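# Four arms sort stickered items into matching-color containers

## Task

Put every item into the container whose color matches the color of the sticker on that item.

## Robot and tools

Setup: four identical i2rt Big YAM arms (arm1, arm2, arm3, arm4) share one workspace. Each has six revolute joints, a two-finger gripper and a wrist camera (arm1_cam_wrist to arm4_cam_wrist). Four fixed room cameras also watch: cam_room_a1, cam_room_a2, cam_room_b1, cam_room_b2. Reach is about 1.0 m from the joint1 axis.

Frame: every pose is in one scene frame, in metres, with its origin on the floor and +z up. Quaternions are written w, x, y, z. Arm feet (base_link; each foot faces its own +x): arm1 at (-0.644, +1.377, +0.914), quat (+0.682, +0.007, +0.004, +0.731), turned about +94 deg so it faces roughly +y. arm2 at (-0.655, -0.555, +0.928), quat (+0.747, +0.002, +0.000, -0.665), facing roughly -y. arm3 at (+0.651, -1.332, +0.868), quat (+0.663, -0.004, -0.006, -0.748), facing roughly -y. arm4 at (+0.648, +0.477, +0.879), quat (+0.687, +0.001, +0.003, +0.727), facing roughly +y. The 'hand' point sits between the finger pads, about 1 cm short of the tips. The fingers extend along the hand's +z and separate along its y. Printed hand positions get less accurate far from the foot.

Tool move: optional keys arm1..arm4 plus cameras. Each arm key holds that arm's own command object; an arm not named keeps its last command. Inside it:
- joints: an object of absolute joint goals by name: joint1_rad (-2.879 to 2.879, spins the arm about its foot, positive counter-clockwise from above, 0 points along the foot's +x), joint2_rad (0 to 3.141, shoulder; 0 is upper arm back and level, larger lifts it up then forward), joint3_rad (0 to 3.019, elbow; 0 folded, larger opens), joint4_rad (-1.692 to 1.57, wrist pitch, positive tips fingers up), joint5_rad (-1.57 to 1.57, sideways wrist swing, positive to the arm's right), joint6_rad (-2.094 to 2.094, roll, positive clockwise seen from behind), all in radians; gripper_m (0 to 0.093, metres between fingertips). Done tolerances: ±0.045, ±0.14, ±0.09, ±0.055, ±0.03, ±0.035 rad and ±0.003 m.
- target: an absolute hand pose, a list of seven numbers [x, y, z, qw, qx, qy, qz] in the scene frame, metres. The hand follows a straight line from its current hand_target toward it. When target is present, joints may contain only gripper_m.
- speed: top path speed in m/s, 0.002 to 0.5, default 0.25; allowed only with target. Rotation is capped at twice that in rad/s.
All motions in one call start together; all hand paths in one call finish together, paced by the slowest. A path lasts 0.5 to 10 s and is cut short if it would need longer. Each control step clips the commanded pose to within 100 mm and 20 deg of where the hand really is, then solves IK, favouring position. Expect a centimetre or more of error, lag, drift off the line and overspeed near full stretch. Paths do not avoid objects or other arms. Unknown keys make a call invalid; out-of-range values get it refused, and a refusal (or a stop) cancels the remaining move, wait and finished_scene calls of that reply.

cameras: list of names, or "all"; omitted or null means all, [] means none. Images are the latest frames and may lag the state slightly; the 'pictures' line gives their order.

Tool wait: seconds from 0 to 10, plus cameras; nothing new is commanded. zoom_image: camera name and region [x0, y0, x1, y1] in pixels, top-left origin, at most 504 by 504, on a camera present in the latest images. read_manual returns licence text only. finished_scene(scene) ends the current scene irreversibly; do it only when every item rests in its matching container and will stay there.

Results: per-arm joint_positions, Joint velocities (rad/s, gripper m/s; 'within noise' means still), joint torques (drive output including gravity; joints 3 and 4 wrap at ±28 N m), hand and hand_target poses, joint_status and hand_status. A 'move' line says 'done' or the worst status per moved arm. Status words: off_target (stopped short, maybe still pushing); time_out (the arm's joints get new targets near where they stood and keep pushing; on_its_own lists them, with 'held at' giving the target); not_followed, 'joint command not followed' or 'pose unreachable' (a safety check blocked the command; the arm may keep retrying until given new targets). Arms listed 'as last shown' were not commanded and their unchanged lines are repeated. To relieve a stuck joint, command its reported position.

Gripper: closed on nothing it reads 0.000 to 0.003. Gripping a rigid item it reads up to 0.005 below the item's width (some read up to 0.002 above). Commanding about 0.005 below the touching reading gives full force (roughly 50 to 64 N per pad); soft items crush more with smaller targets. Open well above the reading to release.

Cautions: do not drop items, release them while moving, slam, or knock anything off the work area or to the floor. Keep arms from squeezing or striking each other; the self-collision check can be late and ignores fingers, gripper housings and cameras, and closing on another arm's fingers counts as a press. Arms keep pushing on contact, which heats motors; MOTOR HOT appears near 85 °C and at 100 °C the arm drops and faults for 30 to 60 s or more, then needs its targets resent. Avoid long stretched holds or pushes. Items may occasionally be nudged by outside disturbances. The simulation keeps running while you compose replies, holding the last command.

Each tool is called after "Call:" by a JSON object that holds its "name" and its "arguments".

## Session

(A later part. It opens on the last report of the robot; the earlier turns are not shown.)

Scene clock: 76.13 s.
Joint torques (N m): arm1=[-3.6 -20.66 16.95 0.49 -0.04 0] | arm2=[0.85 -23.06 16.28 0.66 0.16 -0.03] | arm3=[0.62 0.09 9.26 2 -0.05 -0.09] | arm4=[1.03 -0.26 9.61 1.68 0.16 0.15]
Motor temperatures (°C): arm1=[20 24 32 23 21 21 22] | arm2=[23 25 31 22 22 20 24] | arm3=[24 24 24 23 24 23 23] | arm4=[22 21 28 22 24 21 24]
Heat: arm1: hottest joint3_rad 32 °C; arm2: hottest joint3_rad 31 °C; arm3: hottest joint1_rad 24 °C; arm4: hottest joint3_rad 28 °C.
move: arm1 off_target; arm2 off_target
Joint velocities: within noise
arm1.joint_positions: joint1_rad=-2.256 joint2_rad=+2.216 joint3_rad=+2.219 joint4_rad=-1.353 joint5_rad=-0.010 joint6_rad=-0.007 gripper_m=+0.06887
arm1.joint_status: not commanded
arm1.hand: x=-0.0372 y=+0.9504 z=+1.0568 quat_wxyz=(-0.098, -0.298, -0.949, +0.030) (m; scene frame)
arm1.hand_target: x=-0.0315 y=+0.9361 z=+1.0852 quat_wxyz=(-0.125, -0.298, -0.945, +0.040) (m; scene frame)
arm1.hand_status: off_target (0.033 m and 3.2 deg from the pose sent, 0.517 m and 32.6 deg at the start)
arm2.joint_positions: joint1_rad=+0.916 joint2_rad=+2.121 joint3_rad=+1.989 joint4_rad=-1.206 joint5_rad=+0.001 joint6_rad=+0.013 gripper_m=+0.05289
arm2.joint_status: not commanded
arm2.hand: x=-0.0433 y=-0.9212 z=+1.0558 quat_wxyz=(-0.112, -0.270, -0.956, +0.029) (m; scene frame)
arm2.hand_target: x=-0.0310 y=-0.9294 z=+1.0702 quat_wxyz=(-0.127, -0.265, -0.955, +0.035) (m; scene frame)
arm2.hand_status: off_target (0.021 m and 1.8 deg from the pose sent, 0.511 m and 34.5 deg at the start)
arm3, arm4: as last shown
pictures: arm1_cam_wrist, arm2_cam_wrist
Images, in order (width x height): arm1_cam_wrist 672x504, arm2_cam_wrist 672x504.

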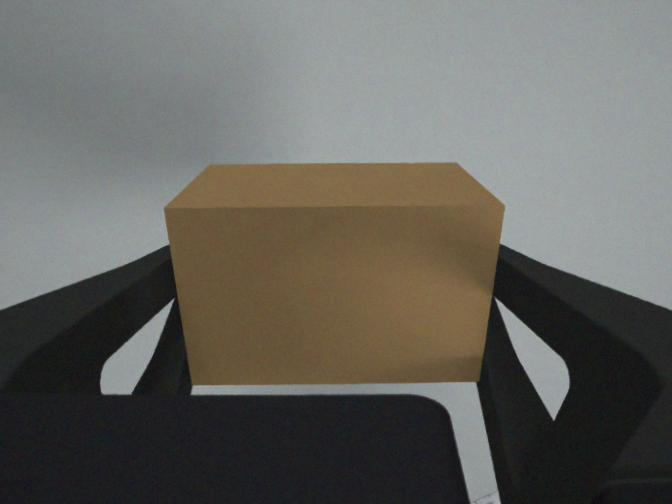

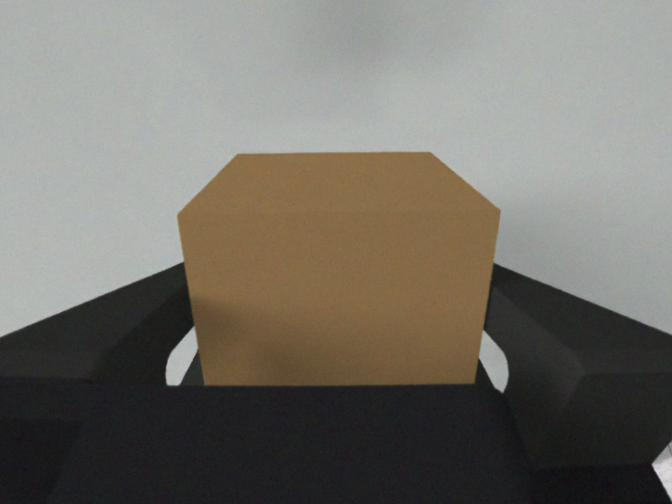

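Call:
{"name": "move", "arguments": {"arm1": {"target":[-0.03,0.935,1.012,0.1245,0.2981,0.9455,-0.0392],"speed":0.12}, "arm2": {"target":[-0.03,-0.93,1.0,0.1257,0.2649,0.9553,-0.0349],"speed":0.12}, "cameras": []}}

Call:
{"name": "move", "arguments": {"arm1": {"target":[-0.03,0.935,0.993,0.1245,0.2981,0.9455,-0.0392],"speed":0.06}, "arm2": {"target":[-0.03,-0.93,0.985,0.1257,0.2649,0.9553,-0.0349],"speed":0.06}, "cameras": []}}

Call:
{"name": "move", "arguments": {"arm1": {"target":[-0.028,0.942,1.0,0.1245,0.2981,0.9455,-0.0392],"joints":{"gripper_m":0.093},"speed":0.05}, "arm2": {"target":[-0.029,-0.931,1.0,0.1257,0.2649,0.9553,-0.0349],"joints":{"gripper_m":0.093},"speed":0.05}, "cameras": ["arm1_cam_wrist","arm2_cam_wrist"]}}

Scene clock: 83.90 s.
Joint torques (N m): arm1=[-2.61 -20.01 11.41 1.51 -0.02 0.01] | arm2=[0.73 -22.65 10.5 2.02 0.13 -0.05] | arm3=[0.56 0.09 9.24 2.02 -0.05 -0.09] | arm4=[0.97 -0.15 9.68 1.81 0.17 0.16]
Motor temperatures (°C): arm1=[20 24 33 23 21 21 22] | arm2=[23 26 32 22 22 20 24] | arm3=[24 24 25 23 24 23 23] | arm4=[22 21 28 22 24 21 24]
Heat: arm1: hottest joint3_rad 33 °C; arm2: hottest joint3_rad 32 °C; arm3: hottest joint3_rad 25 °C; arm4: hottest joint3_rad 28 °C.
move: arm1 done; arm2 off_target
Joint velocities: within noise
arm1.joint_positions: joint1_rad=-2.256 joint2_rad=+2.224 joint3_rad=+2.117 joint4_rad=-1.199 joint5_rad=-0.010 joint6_rad=-0.007 gripper_m=+0.06887
arm1.joint_status: not commanded
arm1.hand: x=-0.0294 y=+0.9445 z=+1.0152 quat_wxyz=(-0.119, -0.297, -0.947, +0.037) (m; scene frame)
arm1.hand_target: x=-0.0302 y=+0.9352 z=+1.0120 quat_wxyz=(-0.124, -0.298, -0.946, +0.039) (m; scene frame)
arm1.hand_status: done (0.010 m and 0.7 deg from the pose sent, 0.048 m and 3.2 deg at the start)
arm2.joint_positions: joint1_rad=+0.916 joint2_rad=+2.153 joint3_rad=+1.939 joint4_rad=-1.082 joint5_rad=+0.001 joint6_rad=+0.013 gripper_m=+0.05289
arm2.joint_status: not commanded
arm2.hand: x=-0.0313 y=-0.9282 z=+1.0195 quat_wxyz=(-0.132, -0.270, -0.953, +0.034) (m; scene frame)
arm2.hand_target: x=-0.0305 y=-0.9296 z=+1.0003 quat_wxyz=(-0.126, -0.265, -0.955, +0.035) (m; scene frame)
arm2.hand_status: off_target (0.020 m and 1.0 deg from the pose sent, 0.058 m and 1.9 deg at the start)
arm3, arm4: as last shown
pictures: none
No camera images: "cameras" was empty.

Scene clock: 84.87 s.
Joint torques (N m): arm1=[-2.61 -19.31 9.5 1.52 -0.04 -0.01] | arm2=[0.73 -21.77 9.99 2.04 0.11 -0.05] | arm3=[0.5 -0.15 9.28 2.02 -0.06 -0.09] | arm4=[0.97 -0.26 9.61 1.73 0.16 0.12]
Motor temperatures (°C): arm1=[20 24 33 23 21 21 22] | arm2=[23 26 32 22 22 20 24] | arm3=[24 24 25 23 24 23 23] | arm4=[22 21 28 22 24 21 24]
Heat: arm1: hottest joint3_rad 33 °C; arm2: hottest joint3_rad 32 °C; arm3: hottest joint3_rad 25 °C; arm4: hottest joint3_rad 28 °C.
move: arm1 off_target; arm2 off_target
Joint velocities: within noise
arm1.joint_positions: joint1_rad=-2.256 joint2_rad=+2.224 joint3_rad=+2.103 joint4_rad=-1.162 joint5_rad=-0.010 joint6_rad=-0.007 gripper_m=+0.06887
arm1.joint_status: not commanded
arm1.hand: x=-0.0256 y=+0.9415 z=+1.0112 quat_wxyz=(-0.130, -0.296, -0.945, +0.041) (m; scene frame)
arm1.hand_target: x=-0.0304 y=+0.9353 z=+0.9931 quat_wxyz=(-0.124, -0.298, -0.946, +0.039) (m; scene frame)
arm1.hand_status: off_target (0.020 m and 0.7 deg from the pose sent, 0.024 m and 0.7 deg at the start)
arm2.joint_positions: joint1_rad=+0.916 joint2_rad=+2.155 joint3_rad=+1.923 joint4_rad=-1.049 joint5_rad=+0.001 joint6_rad=+0.013 gripper_m=+0.05289
arm2.joint_status: not commanded
arm2.hand: x=-0.0292 y=-0.9295 z=+1.0135 quat_wxyz=(-0.140, -0.269, -0.952, +0.036) (m; scene frame)
arm2.hand_target: x=-0.0309 y=-0.9294 z=+0.9854 quat_wxyz=(-0.126, -0.265, -0.955, +0.035) (m; scene frame)
arm2.hand_status: off_target (0.029 m and 1.7 deg from the pose sent, 0.035 m and 1.0 deg at the start)
arm3, arm4: as last shown
pictures: none
No camera images: "cameras" was empty.

Scene clock: 85.83 s.
Joint torques (N m): arm1=[-1.85 -20.07 11.02 1.07 0.08 0.06] | arm2=[0.67 -22.42 12.42 0.77 0.12 -0.05] | arm3=[0.56 -0.15 9.22 1.99 -0.05 -0.09] | arm4=[0.79 0.09 9.69 1.83 0.15 0.13]
Motor temperatures (°C): arm1=[20 24 33 23 21 21 22] | arm2=[23 26 32 22 22 20 24] | arm3=[24 24 25 23 24 23 23] | arm4=[22 21 28 22 24 21 24]
Heat: arm1: hottest joint3_rad 33 °C; arm2: hottest joint3_rad 32 °C; arm3: hottest joint3_rad 25 °C; arm4: hottest joint3_rad 28 °C.
move: arm1 done; arm2 off_target
Joint velocities: within noise
arm1.joint_positions: joint1_rad=-2.256 joint2_rad=+2.224 joint3_rad=+2.083 joint4_rad=-1.157 joint5_rad=-0.010 joint6_rad=-0.007 gripper_m=+0.09297
arm1.joint_status: all done
arm1.hand: x=-0.0293 y=+0.9441 z=+1.0029 quat_wxyz=(-0.123, -0.297, -0.946, +0.038) (m; scene frame)
arm1.hand_target: x=-0.0282 y=+0.9420 z=+1.0000 quat_wxyz=(-0.124, -0.298, -0.946, +0.039) (m; scene frame)
arm1.hand_status: done (0.004 m and 0.3 deg from the pose sent, 0.012 m and 0.7 deg at the start)
arm2.joint_positions: joint1_rad=+0.916 joint2_rad=+2.155 joint3_rad=+1.923 joint4_rad=-1.053 joint5_rad=+0.001 joint6_rad=+0.013 gripper_m=+0.09293
arm2.joint_status: all done
arm2.hand: x=-0.0299 y=-0.9290 z=+1.0132 quat_wxyz=(-0.138, -0.270, -0.952, +0.036) (m; scene frame)
arm2.hand_target: x=-0.0293 y=-0.9308 z=+1.0000 quat_wxyz=(-0.126, -0.265, -0.955, +0.035) (m; scene frame)
arm2.hand_status: off_target (0.013 m and 1.5 deg from the pose sent, 0.014 m and 1.7 deg at the start)
arm3, arm4: as last shown
pictures: arm1_cam_wrist, arm2_cam_wrist
Images, in order (width x height): arm1_cam_wrist 672x504, arm2_cam_wrist 672x504.

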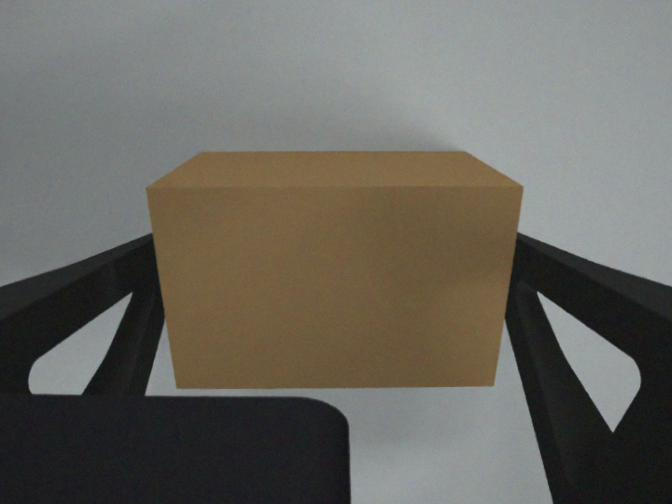

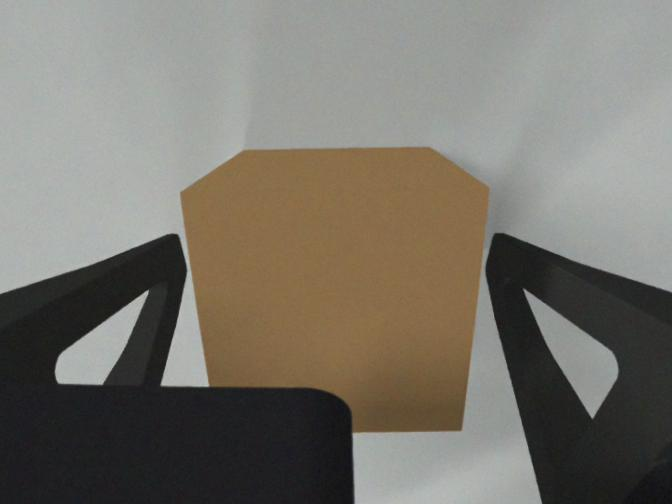

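Call:
{"name": "move", "arguments": {"arm1": {"target":[-0.035,0.942,1.14,0.1245,0.2981,0.9455,-0.0392],"speed":0.2}, "arm2": {"target":[-0.035,-0.927,1.14,0.1257,0.2649,0.9553,-0.0349],"speed":0.2}, "cameras": ["arm1_cam_wrist","arm2_cam_wrist"]}}

Call:
{"name": "move", "arguments": {"arm1": {"target":[-0.44,1.22,1.2,0.365,0.2778,0.8811,-0.1151],"speed":0.35}, "arm2": {"target":[-0.46,-0.67,1.2,0.3688,0.2469,0.8903,-0.1023],"speed":0.35}, "cameras": []}}

Call:
{"name": "move", "arguments": {"arm4": {"target":[-0.014,0.960,1.09,0.0392,-0.9455,0.2981,0.1245]}, "arm3": {"target":[-0.015,-0.945,1.09,0.0349,-0.9553,0.2649,0.1257]}, "cameras": ["arm3_cam_wrist","arm4_cam_wrist"]}}

Scene clock: 93.33 s.
Joint torques (N m): arm1=[-2.32 -20.42 15.88 0.31 0.02 0.01] | arm2=[0.85 -23.94 14.99 0.68 0.15 -0.04] | arm3=[0.5 -0.03 9.25 2.06 -0.06 -0.09] | arm4=[1.08 0.26 9.62 1.85 0.17 0.14]
Motor temperatures (°C): arm1=[20 25 33 23 21 21 22] | arm2=[23 26 32 22 22 20 23] | arm3=[24 24 26 23 24 23 23] | arm4=[22 21 29 22 24 21 24]
Heat: arm1: hottest joint3_rad 33 °C; arm2: hottest joint3_rad 32 °C; arm3: hottest joint3_rad 26 °C; arm4: hottest joint3_rad 29 °C.
move: arm1 off_target; arm2 off_target
Joint velocities: within noise
arm1.joint_positions: joint1_rad=-2.256 joint2_rad=+2.215 joint3_rad=+2.370 joint4_rad=-1.495 joint5_rad=-0.010 joint6_rad=-0.006 gripper_m=+0.09297
arm1.joint_status: not commanded
arm1.hand: x=-0.0384 y=+0.9514 z=+1.1157 quat_wxyz=(-0.103, -0.298, -0.948, +0.032) (m; scene frame)
arm1.hand_target: x=-0.0360 y=+0.9426 z=+1.1399 quat_wxyz=(-0.125, -0.298, -0.945, +0.040) (m; scene frame)
arm1.hand_status: off_target (0.026 m and 2.6 deg from the pose sent, 0.137 m and 0.3 deg at the start)
arm2.joint_positions: joint1_rad=+0.916 joint2_rad=+2.112 joint3_rad=+2.158 joint4_rad=-1.378 joint5_rad=+0.001 joint6_rad=+0.013 gripper_m=+0.09293
arm2.joint_status: not commanded
arm2.hand: x=-0.0418 y=-0.9224 z=+1.1267 quat_wxyz=(-0.115, -0.270, -0.955, +0.030) (m; scene frame)
arm2.hand_target: x=-0.0355 y=-0.9266 z=+1.1398 quat_wxyz=(-0.126, -0.265, -0.955, +0.035) (m; scene frame)
arm2.hand_status: off_target (0.016 m and 1.5 deg from the pose sent, 0.127 m and 1.5 deg at the start)
arm3, arm4: as last shown
pictures: arm1_cam_wrist, arm2_cam_wrist
Images, in order (width x height): arm1_cam_wrist 672x504, arm2_cam_wrist 672x504.

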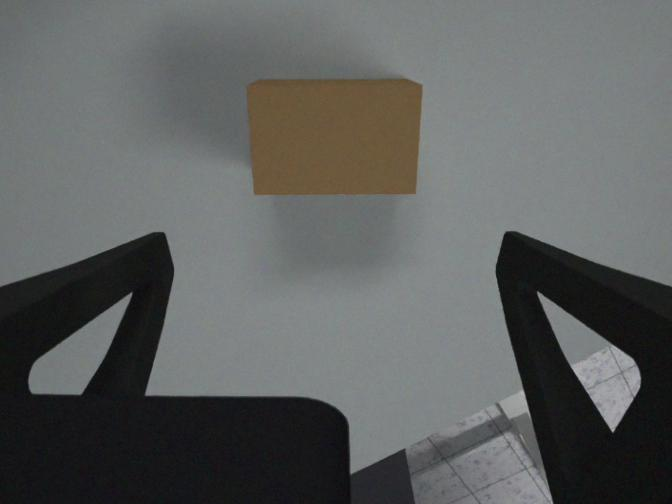

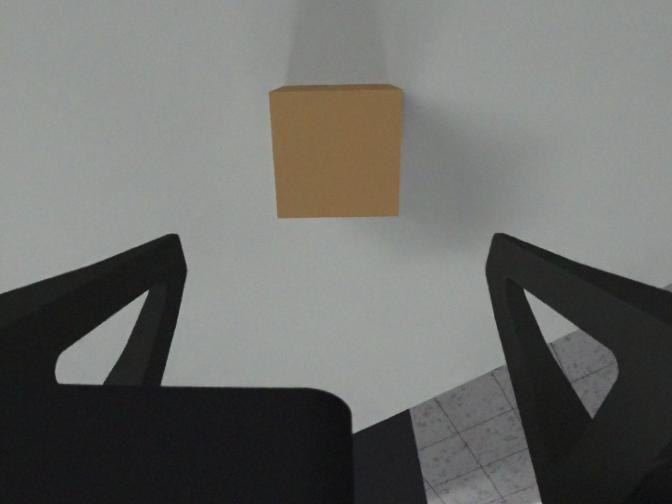

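Scene clock: 95.57 s.
Joint torques (N m): arm1=[-2.84 3.55 11.7 1.25 -0.14 -0.08] | arm2=[1.61 1.9 10.26 1.62 0.18 0.18] | arm3=[0.62 -0.09 9.28 1.99 -0.06 -0.09] | arm4=[0.91 -0.03 9.7 1.77 0.14 0.12]
Motor temperatures (°C): arm1=[20 25 33 23 21 21 22] | arm2=[23 26 32 22 22 20 23] | arm3=[24 24 26 23 24 23 23] | arm4=[22 21 29 22 24 21 24]
Heat: arm1: hottest joint3_rad 33 °C; arm2: hottest joint3_rad 32 °C; arm3: hottest joint3_rad 26 °C; arm4: hottest joint3_rad 29 °C.
move: arm1 done; arm2 off_target
Joint velocities: within noise
arm1.joint_positions: joint1_rad=-2.350 joint2_rad=+0.441 joint3_rad=+0.727 joint4_rad=-1.043 joint5_rad=-0.081 joint6_rad=-0.064 gripper_m=+0.09297
arm1.joint_status: not commanded
arm1.hand: x=-0.4387 y=+1.2217 z=+1.2031 quat_wxyz=(-0.373, -0.276, -0.878, +0.116) (m; scene frame)
arm1.hand_target: x=-0.4401 y=+1.2200 z=+1.2000 quat_wxyz=(-0.365, -0.278, -0.881, +0.115) (m; scene frame)
arm1.hand_status: done (0.004 m and 1.0 deg from the pose sent, 0.490 m and 32.6 deg at the start)
arm2.joint_positions: joint1_rad=+0.942 joint2_rad=+0.343 joint3_rad=+0.688 joint4_rad=-1.093 joint5_rad=+0.026 joint6_rad=+0.013 gripper_m=+0.09293
arm2.joint_status: not commanded
arm2.hand: x=-0.4596 y=-0.6721 z=+1.2122 quat_wxyz=(-0.385, -0.244, -0.883, +0.109) (m; scene frame)
arm2.hand_target: x=-0.4602 y=-0.6700 z=+1.2001 quat_wxyz=(-0.369, -0.247, -0.890, +0.102) (m; scene frame)
arm2.hand_status: off_target (0.012 m and 2.2 deg from the pose sent, 0.494 m and 31.3 deg at the start)
arm3, arm4: as last shown
pictures: none
No camera images: "cameras" was empty.

Scene clock: 98.97 s.
Joint torques (N m): arm1=[-2.61 3.66 11.67 1.2 -0.09 -0.05] | arm2=[1.44 1.96 10.22 1.65 0.18 0.17] | arm3=[1.26 -26.29 13.57 0.09 0.12 0.02] | arm4=[0.38 -28.51 11.92 0.27 0.18 0.01]
Motor temperatures (°C): arm1=[20 25 33 23 21 21 22] | arm2=[23 26 32 22 22 20 23] | arm3=[24 24 26 23 24 23 23] | arm4=[22 22 30 22 24 21 24]
Heat: arm1: hottest joint3_rad 33 °C; arm2: hottest joint3_rad 32 °C; arm3: hottest joint3_rad 26 °C; arm4: hottest joint3_rad 30 °C.
move: arm3 off_target; arm4 off_target
Joint velocities: within noise
arm1, arm2: as last shown
arm2.hand: x=-0.4596 y=-0.6721 z=+1.2121 quat_wxyz=(-0.385, -0.244, -0.883, +0.109) (m; scene frame)
arm3.joint_positions: joint1_rad=-1.964 joint2_rad=+2.336 joint3_rad=+2.606 joint4_rad=-1.596 joint5_rad=+0.014 joint6_rad=+0.011 gripper_m=+0.09402
arm3.joint_status: not commanded
arm3.hand: x=-0.0102 y=-0.9518 z=+1.0810 quat_wxyz=(+0.031, -0.959, +0.259, +0.114) (m; scene frame)
arm3.hand_target: x=-0.0144 y=-0.9454 z=+1.0899 quat_wxyz=(+0.035, -0.955, +0.265, +0.127) (m; scene frame)
arm3.hand_status: off_target (0.012 m and 1.6 deg from the pose sent, 0.523 m and 33.6 deg at the start)
arm4.joint_positions: joint1_rad=+0.894 joint2_rad=+2.524 joint3_rad=+2.880 joint4_rad=-1.566 joint5_rad=-0.003 joint6_rad=-0.011 gripper_m=+0.09402
arm4.joint_status: not commanded
arm4.hand: x=-0.0143 y=+0.9512 z=+1.0781 quat_wxyz=(-0.052, +0.938, -0.295, -0.173) (m; scene frame)
arm4.hand_target: x=-0.0127 y=+0.9589 z=+1.0896 quat_wxyz=(-0.059, +0.935, -0.295, -0.185) (m; scene frame)
arm4.hand_status: off_target (0.015 m and 5.8 deg from the pose sent, 0.576 m and 32.9 deg at the start; a joint's target at an end of its range on 28 of 102 steps)
pictures: arm3_cam_wrist, arm4_cam_wrist
Images, in order (width x height): arm3_cam_wrist 672x504, arm4_cam_wrist 672x504.

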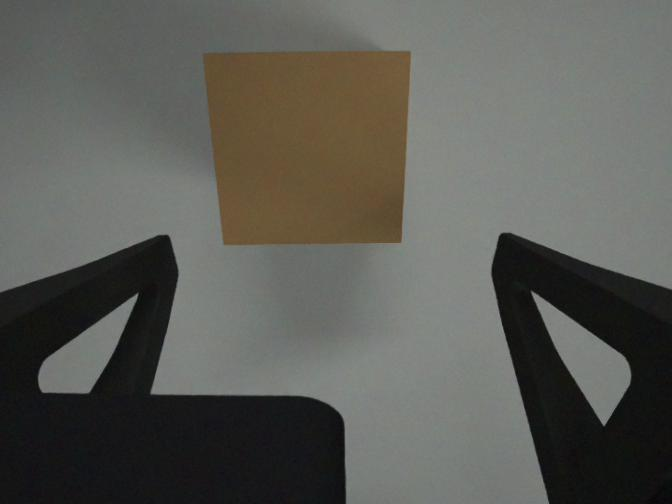

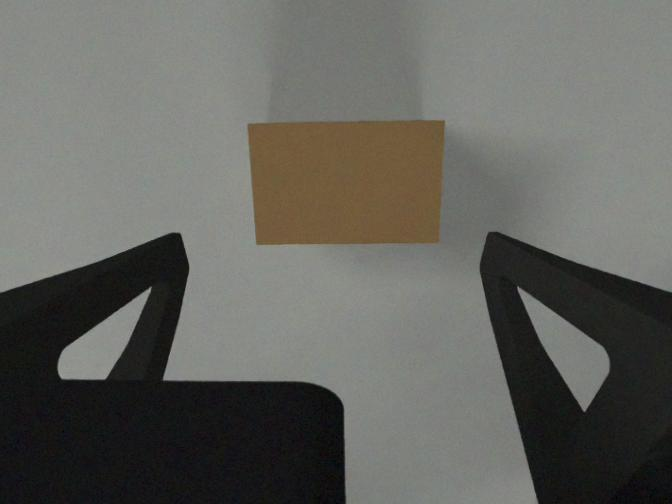

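Call:
{"name": "move", "arguments": {"arm4": {"target":[-0.024,0.971,1.035,0.0392,-0.9455,0.2981,0.1245],"speed":0.12}, "arm3": {"target":[-0.031,-0.957,1.05,0.0349,-0.9553,0.2649,0.1257],"speed":0.12}, "cameras": ["arm3_cam_wrist","arm4_cam_wrist"]}}

Scene clock: 112.47 s.
Joint torques (N m): arm1=[-1.9 4.13 11.66 1.05 -0.08 -0.07] | arm2=[1.55 1.9 10.25 1.66 0.17 0.17] | arm3=[2.49 -26.52 8.98 0.98 0.12 0.03] | arm4=[0.62 -28.81 11.84 0.99 0.17 -0.08]
Motor temperatures (°C): arm1=[20 25 33 23 21 21 21] | arm2=[23 25 31 22 22 20 23] | arm3=[24 26 27 23 24 23 23] | arm4=[22 25 33 22 24 21 24]
Heat: arm1: hottest joint3_rad 33 °C; arm2: hottest joint3_rad 31 °C; arm3: hottest joint3_rad 27 °C; arm4: hottest joint3_rad 33 °C.
move: arm3 off_target; arm4 off_target
Joint velocities: within noise
arm1, arm2: as last shown
arm3.joint_positions: joint1_rad=-1.958 joint2_rad=+2.336 joint3_rad=+2.545 joint4_rad=-1.507 joint5_rad=+0.021 joint6_rad=+0.035 gripper_m=+0.09402
arm3.joint_status: not commanded
arm3.hand: x=-0.0229 y=-0.9497 z=+1.0603 quat_wxyz=(+0.035, -0.954, +0.268, +0.127) (m; scene frame)
arm3.hand_target: x=-0.0307 y=-0.9571 z=+1.0502 quat_wxyz=(+0.035, -0.955, +0.265, +0.126) (m; scene frame)
arm3.hand_status: off_target (0.015 m and 0.4 deg from the pose sent, 0.038 m and 1.6 deg at the start)
arm4.joint_positions: joint1_rad=+0.889 joint2_rad=+2.587 joint3_rad=+2.882 joint4_rad=-1.544 joint5_rad=-0.003 joint6_rad=-0.011 gripper_m=+0.09402
arm4.joint_status: not commanded
arm4.hand: x=-0.0185 y=+0.9593 z=+1.0309 quat_wxyz=(-0.046, +0.941, -0.298, -0.155) (m; scene frame)
arm4.hand_target: x=-0.0223 y=+0.9700 z=+1.0345 quat_wxyz=(-0.055, +0.938, -0.296, -0.172) (m; scene frame)
arm4.hand_status: off_target (0.014 m and 3.6 deg from the pose sent, 0.048 m and 5.8 deg at the start; a joint's target at an end of its range on 33 of 35 steps)
pictures: arm3_cam_wrist, arm4_cam_wrist
Images, in order (width x height): arm3_cam_wrist 672x504, arm4_cam_wrist 672x504.

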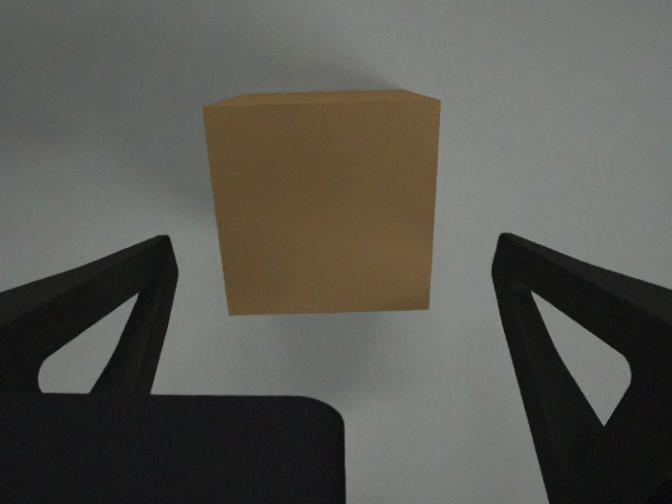

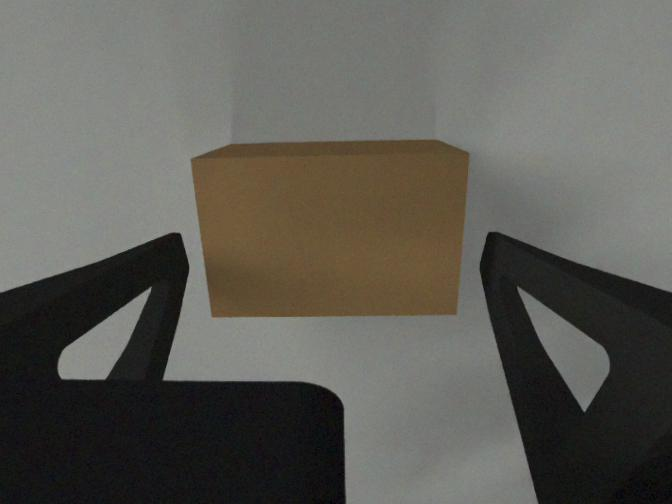

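Call:
{"name": "move", "arguments": {"arm4": {"target":[-0.025,0.971,1.008,0.0392,-0.9455,0.2981,0.1245],"speed":0.1}, "arm3": {"target":[-0.031,-0.959,1.02,0.0349,-0.9553,0.2649,0.1257],"speed":0.1}, "cameras": ["arm3_cam_wrist","arm4_cam_wrist"]}}

Scene clock: 117.30 s.
Joint torques (N m): arm1=[-2.61 3.84 11.51 1.21 -0.11 -0.1] | arm2=[1.49 1.96 10.26 1.68 0.16 0.17] | arm3=[2.73 -28.22 8.1 1.05 0.11 0.03] | arm4=[0.67 -27.81 11.81 0.92 0.17 -0.01]
Motor temperatures (°C): arm1=[20 25 33 23 21 21 21] | arm2=[23 25 31 22 22 20 23] | arm3=[24 26 27 23 24 23 23] | arm4=[22 25 33 22 24 21 24]
Heat: arm1: hottest joint3_rad 33 °C; arm2: hottest joint3_rad 31 °C; arm3: hottest joint3_rad 27 °C; arm4: hottest joint3_rad 33 °C.
move: arm3 off_target; arm4 off_target
Joint velocities: within noise
arm1, arm2: as last shown
arm3.joint_positions: joint1_rad=-1.957 joint2_rad=+2.328 joint3_rad=+2.429 joint4_rad=-1.407 joint5_rad=+0.022 joint6_rad=+0.038 gripper_m=+0.09400
arm3.joint_status: not commanded
arm3.hand: x=-0.0254 y=-0.9493 z=+1.0217 quat_wxyz=(+0.035, -0.955, +0.269, +0.124) (m; scene frame)
arm3.hand_target: x=-0.0310 y=-0.9590 z=+1.0201 quat_wxyz=(+0.035, -0.955, +0.265, +0.126) (m; scene frame)
arm3.hand_status: off_target (0.011 m and 0.5 deg from the pose sent, 0.042 m and 0.4 deg at the start)
arm4.joint_positions: joint1_rad=+0.889 joint2_rad=+2.610 joint3_rad=+2.882 joint4_rad=-1.539 joint5_rad=-0.003 joint6_rad=-0.011 gripper_m=+0.09402
arm4.joint_status: not commanded
arm4.hand: x=-0.0198 y=+0.9600 z=+1.0123 quat_wxyz=(-0.043, +0.942, -0.299, -0.146) (m; scene frame)
arm4.hand_target: x=-0.0234 y=+0.9700 z=+1.0076 quat_wxyz=(-0.050, +0.941, -0.297, -0.157) (m; scene frame)
arm4.hand_status: off_target (0.013 m and 2.5 deg from the pose sent, 0.027 m and 3.6 deg at the start; a joint's target at an end of its range on 31 of 34 steps)
pictures: arm3_cam_wrist, arm4_cam_wrist
Images, in order (width x height): arm3_cam_wrist 672x504, arm4_cam_wrist 672x504.

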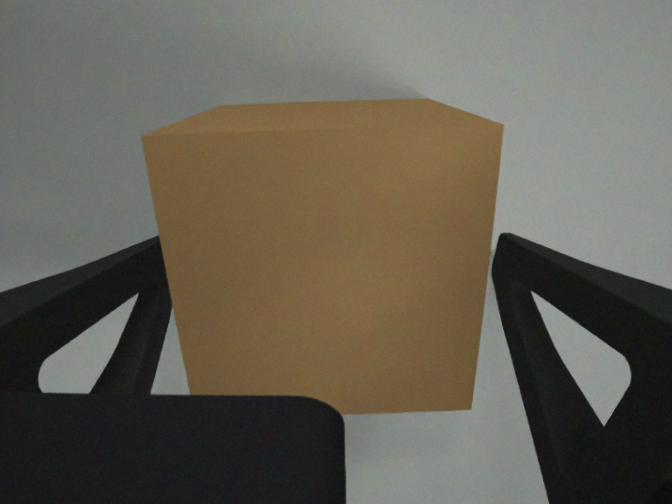

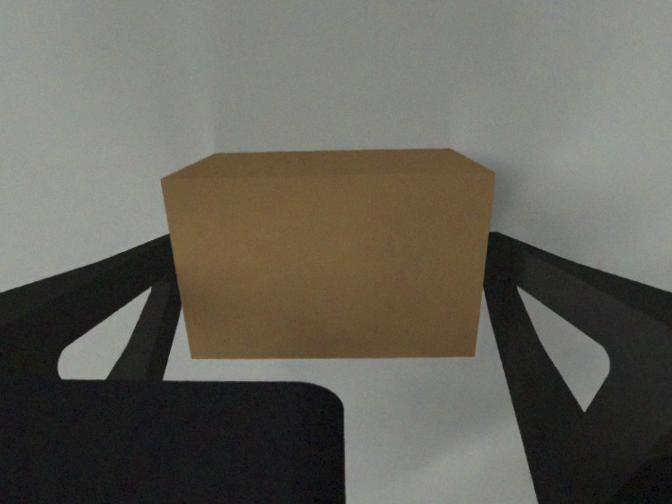

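Good. Grip, lift, retreat, turn.

Call:
{"name": "move", "arguments": {"arm3": {"joints":{"gripper_m":0.03}}, "arm4": {"joints":{"gripper_m":0.04}}, "cameras": []}}

Call:
{"name": "move", "arguments": {"arm4": {"target":[0.0,0.94,1.13,0.0392,-0.9455,0.2981,0.1245]}, "arm3": {"target":[0.0,-0.945,1.14,0.0349,-0.9553,0.2649,0.1257]}, "cameras": ["arm3_cam_wrist","arm4_cam_wrist"]}}

Call:
{"name": "move", "arguments": {"arm4": {"target":[0.42,0.63,1.22,0.1151,-0.8811,0.2778,0.365],"speed":0.35}, "arm3": {"target":[0.44,-1.20,1.22,0.1023,-0.8903,0.2469,0.3688],"speed":0.35}, "cameras": []}}

Call:
{"name": "move", "arguments": {"arm4": {"joints":{"joint1_rad":-1.2,"joint2_rad":0.6,"joint3_rad":1.3,"joint4_rad":-1.5,"joint5_rad":0,"joint6_rad":0}}, "arm3": {"joints":{"joint1_rad":1.35,"joint2_rad":0.6,"joint3_rad":1.3,"joint4_rad":-1.5,"joint5_rad":0,"joint6_rad":0}}, "cameras": ["arm3_cam_wrist","arm4_cam_wrist"]}}

Scene clock: 128.43 s.
Joint torques (N m): arm1=[-2.84 4.19 11.54 1.13 -0.07 -0.04] | arm2=[1.44 2.02 10.25 1.65 0.17 0.18] | arm3=[2.32 -28.34 8.18 0.96 0.14 0] | arm4=[0.32 -27.58 11.86 0.9 0.23 -0.04]
Motor temperatures (°C): arm1=[20 24 34 23 21 21 21] | arm2=[23 25 30 22 22 20 23] | arm3=[24 27 27 23 24 23 23] | arm4=[22 25 34 22 24 21 24]
Heat: arm1: hottest joint3_rad 34 °C; arm2: hottest joint3_rad 30 °C; arm3: hottest joint2_rad 27 °C; arm4: hottest joint3_rad 34 °C.
move: arm3 off_target; arm4 off_target
Joint velocities: within noise
arm1, arm2: as last shown
arm3.joint_positions: joint1_rad=-1.952 joint2_rad=+2.328 joint3_rad=+2.428 joint4_rad=-1.405 joint5_rad=+0.021 joint6_rad=+0.038 gripper_m=+0.05281
arm3.joint_status: gripper_m off_target (ended at +0.05284, target +0.03000)
arm3.hand: x=-0.0275 y=-0.9524 z=+1.0214 quat_wxyz=(+0.034, -0.955, +0.267, +0.124) (m; scene frame)
arm3.hand_target: x=-0.0309 y=-0.9591 z=+1.0201 quat_wxyz=(+0.035, -0.955, +0.265, +0.126) (m; scene frame)
arm3.hand_status: not commanded
arm4.joint_positions: joint1_rad=+0.889 joint2_rad=+2.610 joint3_rad=+2.883 joint4_rad=-1.539 joint5_rad=-0.003 joint6_rad=-0.011 gripper_m=+0.06927
arm4.joint_status: gripper_m off_target (ended at +0.06930, target +0.04000)
arm4.hand: x=-0.0199 y=+0.9601 z=+1.0127 quat_wxyz=(-0.044, +0.942, -0.299, -0.146) (m; scene frame)
arm4.hand_target: x=-0.0234 y=+0.9700 z=+1.0076 quat_wxyz=(-0.050, +0.941, -0.297, -0.157) (m; scene frame)
arm4.hand_status: not commanded
pictures: none
No camera images: "cameras" was empty.

Scene clock: 129.80 s.
Joint torques (N m): arm1=[-2.84 2.67 11.59 1.14 -0.11 -0.07] | arm2=[1.55 2.02 10.26 1.65 0.18 0.17] | arm3=[0.56 -25.82 11.78 0.25 -0.08 -0.12] | arm4=[1.26 -28.16 10.85 0.44 0.18 0.05]
Motor temperatures (°C): arm1=[20 24 34 23 21 21 21] | arm2=[23 25 30 22 22 20 23] | arm3=[24 27 28 23 24 23 23] | arm4=[22 25 34 22 24 21 25]
Heat: arm1: hottest joint3_rad 34 °C; arm2: hottest joint3_rad 30 °C; arm3: hottest joint3_rad 28 °C; arm4: hottest joint3_rad 34 °C.
move: arm3 off_target; arm4 off_target
Joint velocities: within noise
arm1, arm2: as last shown
arm3.joint_positions: joint1_rad=-1.966 joint2_rad=+2.331 joint3_rad=+2.739 joint4_rad=-1.698 joint5_rad=+0.017 joint6_rad=+0.017 gripper_m=+0.05283
arm3.joint_status: not commanded
arm3.hand: x=-0.0006 y=-0.9544 z=+1.1349 quat_wxyz=(+0.036, -0.955, +0.263, +0.131) (m; scene frame)
arm3.hand_target: x=+0.0008 y=-0.9453 z=+1.1396 quat_wxyz=(+0.038, -0.954, +0.265, +0.139) (m; scene frame)
arm3.hand_status: off_target (0.011 m and 0.7 deg from the pose sent, 0.122 m and 0.3 deg at the start; a joint's target at an end of its range on 22 of 41 steps)
arm4.joint_positions: joint1_rad=+0.889 joint2_rad=+2.471 joint3_rad=+2.893 joint4_rad=-1.646 joint5_rad=+0.000 joint6_rad=-0.011 gripper_m=+0.06929
arm4.joint_status: not commanded
arm4.hand: x=+0.0066 y=+0.9425 z=+1.1181 quat_wxyz=(-0.052, +0.939, -0.298, -0.165) (m; scene frame)
arm4.hand_target: x=+0.0013 y=+0.9392 z=+1.1294 quat_wxyz=(-0.057, +0.937, -0.295, -0.178) (m; scene frame)
arm4.hand_status: off_target (0.014 m and 4.9 deg from the pose sent, 0.121 m and 2.6 deg at the start; a joint's target at an end of its range on 38 of 41 steps)
pictures: arm3_cam_wrist, arm4_cam_wrist
Images, in order (width x height): arm3_cam_wrist 672x504, arm4_cam_wrist 672x504.

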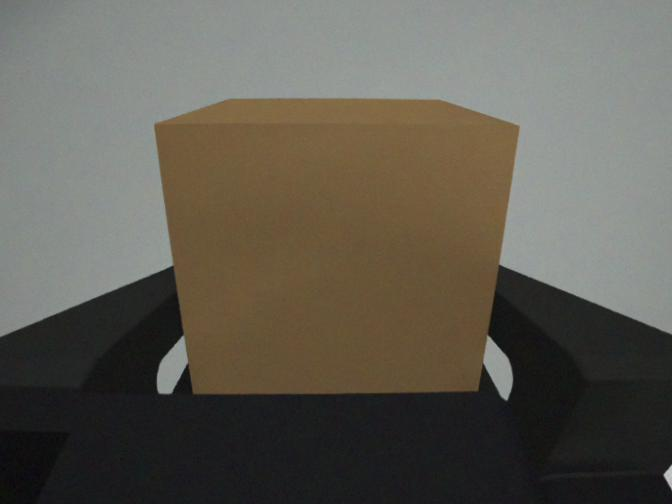

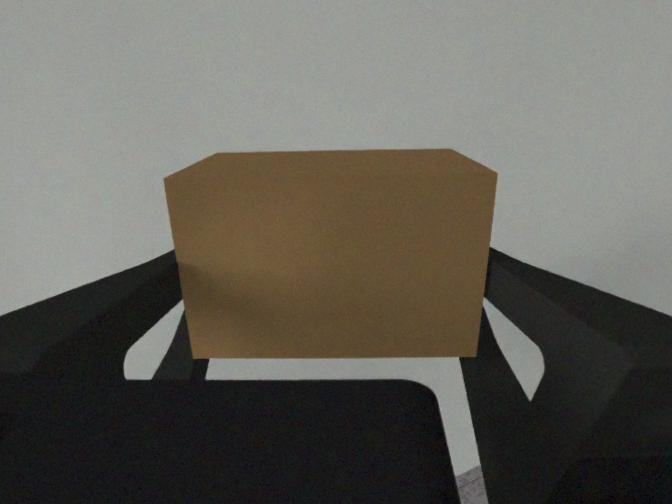

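Scene clock: 132.17 s.
Joint torques (N m): arm1=[-2.9 3.9 11.38 1.17 -0.07 -0.03] | arm2=[1.49 1.9 10.25 1.66 0.17 0.17] | arm3=[0.38 1.14 9.16 1.24 0.02 -0.13] | arm4=[1.61 0.26 9.18 0.85 0.22 0.17]
Motor temperatures (°C): arm1=[20 24 34 23 21 21 21] | arm2=[23 25 30 22 22 20 23] | arm3=[24 27 28 23 24 23 23] | arm4=[22 25 34 22 24 21 25]
Heat: arm1: hottest joint3_rad 34 °C; arm2: hottest joint3_rad 30 °C; arm3: hottest joint3_rad 28 °C; arm4: hottest joint3_rad 34 °C.
move: arm3 done; arm4 done
Joint velocities: within noise
arm1, arm2: as last shown
arm3.joint_positions: joint1_rad=-1.966 joint2_rad=+0.496 joint3_rad=+0.921 joint4_rad=-1.193 joint5_rad=+0.017 joint6_rad=+0.009 gripper_m=+0.05283
arm3.joint_status: not commanded
arm3.hand: x=+0.4384 y=-1.2024 z=+1.2228 quat_wxyz=(+0.100, -0.889, +0.245, +0.374) (m; scene frame)
arm3.hand_target: x=+0.4400 y=-1.2001 z=+1.2200 quat_wxyz=(+0.102, -0.890, +0.247, +0.369) (m; scene frame)
arm3.hand_status: done (0.004 m and 0.7 deg from the pose sent, 0.512 m and 29.4 deg at the start)
arm4.joint_positions: joint1_rad=+0.953 joint2_rad=+0.564 joint3_rad=+0.894 joint4_rad=-1.104 joint5_rad=+0.040 joint6_rad=+0.022 gripper_m=+0.06929
arm4.joint_status: not commanded
arm4.hand: x=+0.4205 y=+0.6312 z=+1.2221 quat_wxyz=(-0.119, +0.880, -0.274, -0.371) (m; scene frame)
arm4.hand_target: x=+0.4201 y=+0.6300 z=+1.2200 quat_wxyz=(-0.115, +0.881, -0.278, -0.365) (m; scene frame)
arm4.hand_status: done (0.003 m and 0.9 deg from the pose sent, 0.528 m and 25.1 deg at the start)
pictures: none
No camera images: "cameras" was empty.

Scene clock: 134.63 s.
Joint torques (N m): arm1=[-2.37 3.9 11.54 1.16 -0.05 -0.01] | arm2=[1.49 1.9 10.26 1.66 0.16 0.18] | arm3=[1.96 1.73 11.1 1.21 0.1 -0.11] | arm4=[0.91 1.9 9.83 0.81 0.06 -0.08]
Motor temperatures (°C): arm1=[20 24 34 23 21 21 21] | arm2=[23 25 30 22 22 20 23] | arm3=[24 27 28 23 24 23 23] | arm4=[22 25 34 22 24 21 25]
Heat: arm1: hottest joint3_rad 34 °C; arm2: hottest joint3_rad 30 °C; arm3: hottest joint3_rad 28 °C; arm4: hottest joint3_rad 34 °C.
move: arm3 done; arm4 done
Joint velocities: within noise
arm1, arm2: as last shown
arm3.joint_positions: joint1_rad=+1.339 joint2_rad=+0.598 joint3_rad=+1.265 joint4_rad=-1.495 joint5_rad=-0.001 joint6_rad=+0.006 gripper_m=+0.05287
arm3.joint_status: all done
arm3.hand: x=+0.8507 y=-1.3992 z=+1.3240 quat_wxyz=(-0.360, -0.163, -0.916, +0.068) (m; scene frame)
arm3.hand_target: x=+0.8492 y=-1.3963 z=+1.3387 quat_wxyz=(-0.372, -0.155, -0.913, +0.070) (m; scene frame)
arm3.hand_status: not commanded
arm4.joint_positions: joint1_rad=-1.196 joint2_rad=+0.597 joint3_rad=+1.270 joint4_rad=-1.490 joint5_rad=+0.001 joint6_rad=+0.013 gripper_m=+0.06933
arm4.joint_status: all done
arm4.hand: x=+0.8447 y=+0.5677 z=+1.3364 quat_wxyz=(-0.357, +0.193, -0.911, -0.079) (m; scene frame)
arm4.hand_target: x=+0.8424 y=+0.5660 z=+1.3480 quat_wxyz=(-0.365, +0.197, -0.907, -0.079) (m; scene frame)
arm4.hand_status: not commanded
pictures: arm3_cam_wrist, arm4_cam_wrist
Images, in order (width x height): arm3_cam_wrist 672x504, arm4_cam_wrist 672x504.

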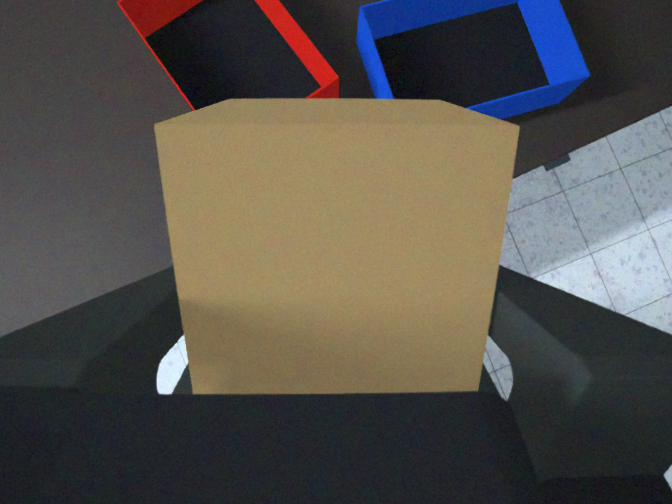

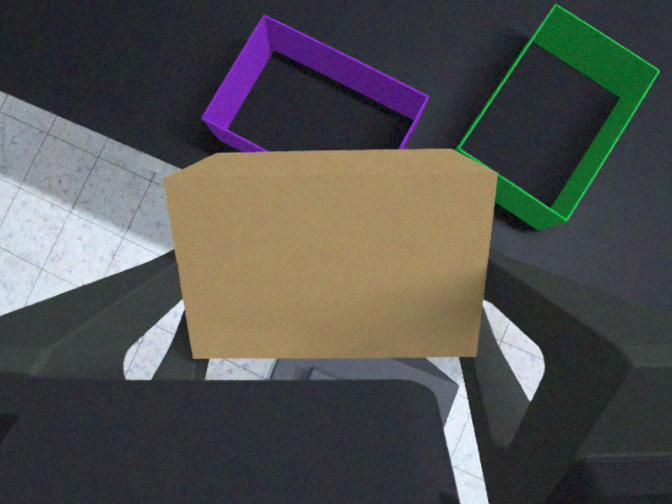

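Call:
{"name": "move", "arguments": {"arm4": {"target":[1.10,0.71,0.92,0.1305,0,0.9914,0]}, "arm3": {"target":[1.11,-1.735,0.95,0.1305,0,0.9914,0]}, "cameras": ["arm3_cam_wrist","arm4_cam_wrist","cam_room_a1","cam_room_a2"]}}

Call:
{"name": "zoom_image", "arguments": {"camera": "cam_room_a1", "region": [130, 250, 280, 380]}}

Call:
{"name": "zoom_image", "arguments": {"camera": "cam_room_a2", "region": [240, 280, 360, 380]}}

Scene clock: 148.37 s.
Joint torques (N m): arm1=[-2.9 3.6 11.54 0.99 -0.1 -0.05] | arm2=[1.49 1.9 10.24 1.68 0.17 0.17] | arm3=[0.15 -21.07 12.51 -0.12 -0.13 -0.13] | arm4=[1.2 -15.62 10.1 0.72 0.12 0.18]
Motor temperatures (°C): arm1=[20 24 34 23 21 21 21] | arm2=[23 25 30 22 22 20 23] | arm3=[24 26 28 23 24 23 24] | arm4=[22 24 34 22 24 21 25]
Heat: arm1: hottest joint3_rad 34 °C; arm2: hottest joint3_rad 30 °C; arm3: hottest joint3_rad 28 °C; arm4: hottest joint3_rad 34 °C.
move: arm3 off_target; arm4 off_target
Joint velocities: within noise
arm1.joint_positions: joint1_rad=-2.350 joint2_rad=+0.441 joint3_rad=+0.727 joint4_rad=-1.043 joint5_rad=-0.081 joint6_rad=-0.064 gripper_m=+0.09297
arm1.joint_status: not commanded
arm1.hand: x=-0.4387 y=+1.2217 z=+1.2031 quat_wxyz=(-0.373, -0.276, -0.878, +0.116) (m; scene frame)
arm1.hand_target: x=-0.4401 y=+1.2200 z=+1.2000 quat_wxyz=(-0.365, -0.278, -0.881, +0.115) (m; scene frame)
arm1.hand_status: not commanded
arm2.joint_positions: joint1_rad=+0.942 joint2_rad=+0.343 joint3_rad=+0.688 joint4_rad=-1.093 joint5_rad=+0.026 joint6_rad=+0.013 gripper_m=+0.09293
arm2.joint_status: not commanded
arm2.hand: x=-0.4596 y=-0.6721 z=+1.2121 quat_wxyz=(-0.385, -0.244, -0.883, +0.109) (m; scene frame)
arm2.hand_target: x=-0.4602 y=-0.6700 z=+1.2001 quat_wxyz=(-0.369, -0.247, -0.890, +0.102) (m; scene frame)
arm2.hand_status: not commanded
arm3.joint_positions: joint1_rad=+0.931 joint2_rad=+1.925 joint3_rad=+1.468 joint4_rad=-0.986 joint5_rad=-0.191 joint6_rad=-0.748 gripper_m=+0.05287
arm3.joint_status: not commanded
arm3.hand: x=+1.1009 y=-1.7146 z=+0.9261 quat_wxyz=(-0.112, +0.000, -0.994, -0.019) (m; scene frame)
arm3.hand_target: x=+1.1090 y=-1.7341 z=+0.9503 quat_wxyz=(-0.130, +0.000, -0.991, +0.000) (m; scene frame)
arm3.hand_status: off_target (0.033 m and 3.1 deg from the pose sent, 0.566 m and 34.4 deg at the start)
arm4.joint_positions: joint1_rad=-1.111 joint2_rad=+1.688 joint3_rad=+1.047 joint4_rad=-0.746 joint5_rad=+0.131 joint6_rad=+0.491 gripper_m=+0.06934
arm4.joint_status: not commanded
arm4.hand: x=+1.0808 y=+0.6969 z=+0.9066 quat_wxyz=(-0.110, +0.007, -0.994, +0.014) (m; scene frame)
arm4.hand_target: x=+1.0992 y=+0.7095 z=+0.9207 quat_wxyz=(-0.131, +0.000, -0.991, +0.000) (m; scene frame)
arm4.hand_status: off_target (0.027 m and 3.0 deg from the pose sent, 0.509 m and 36.6 deg at the start)
pictures: arm3_cam_wrist, arm4_cam_wrist, cam_room_a1, cam_room_a2
Images, in order (width x height): arm3_cam_wrist 672x504, arm4_cam_wrist 672x504, cam_room_a1 672x504, cam_room_a2 672x504.

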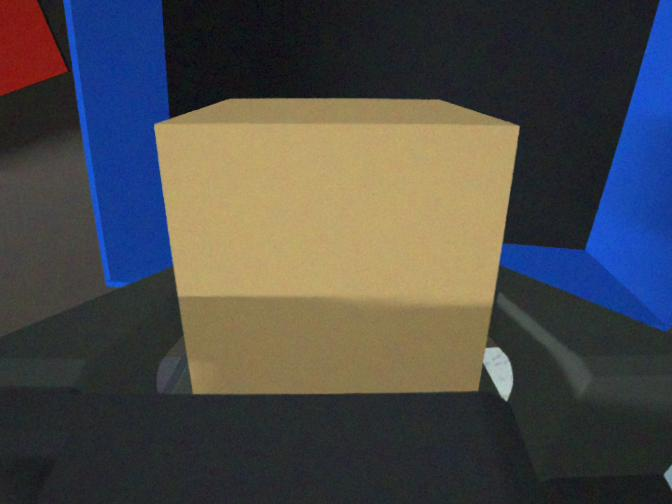

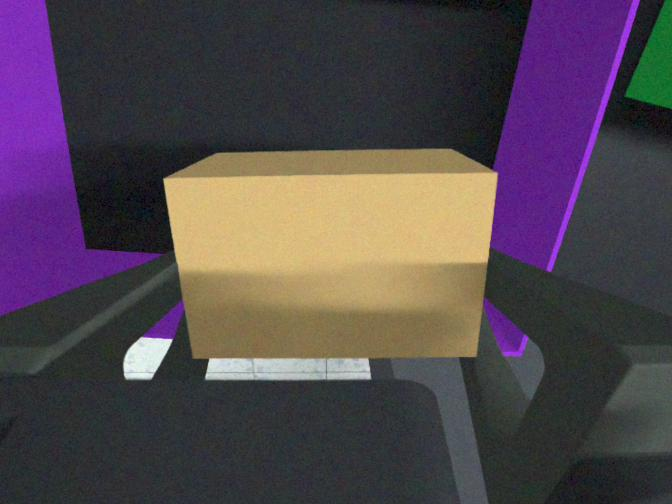

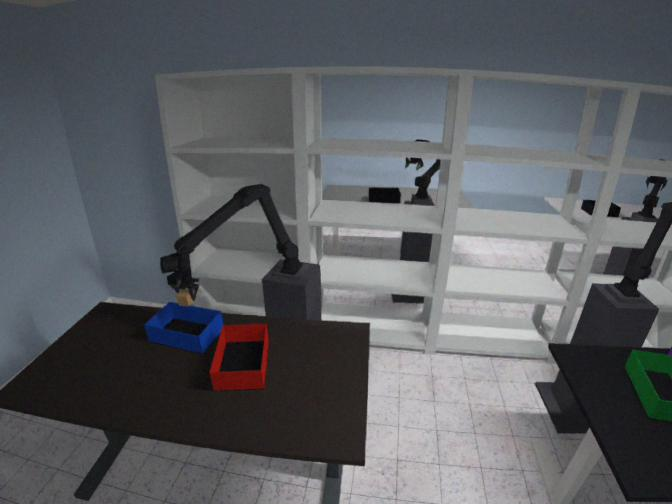

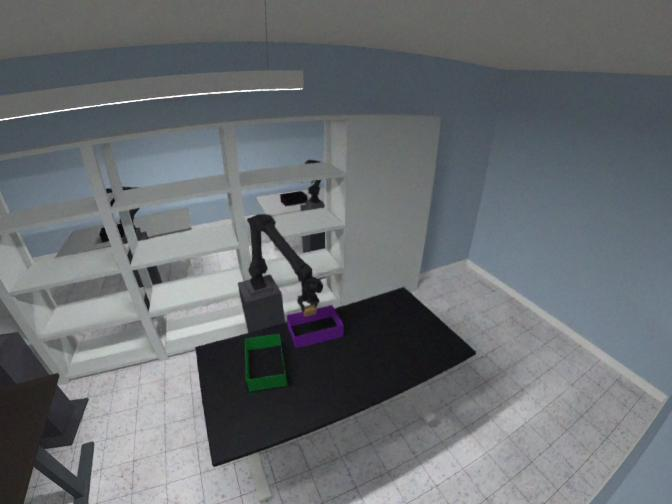

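Scaled by 3.360.

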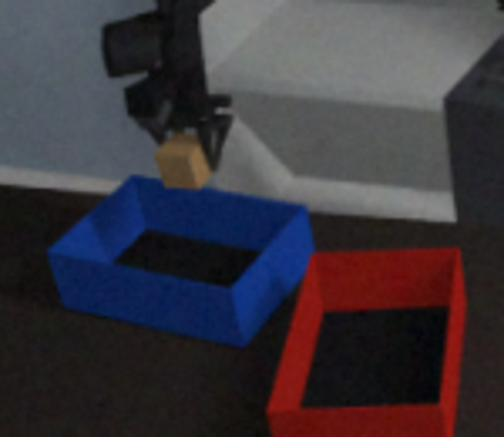

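Scaled by 4.200.

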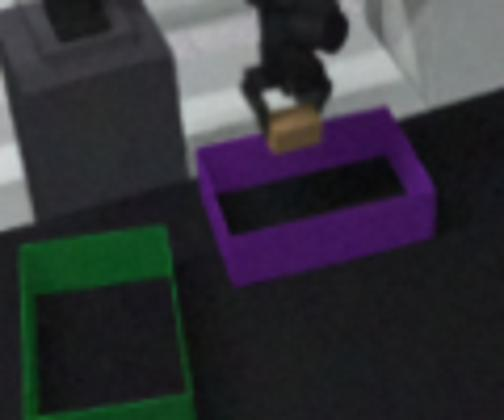

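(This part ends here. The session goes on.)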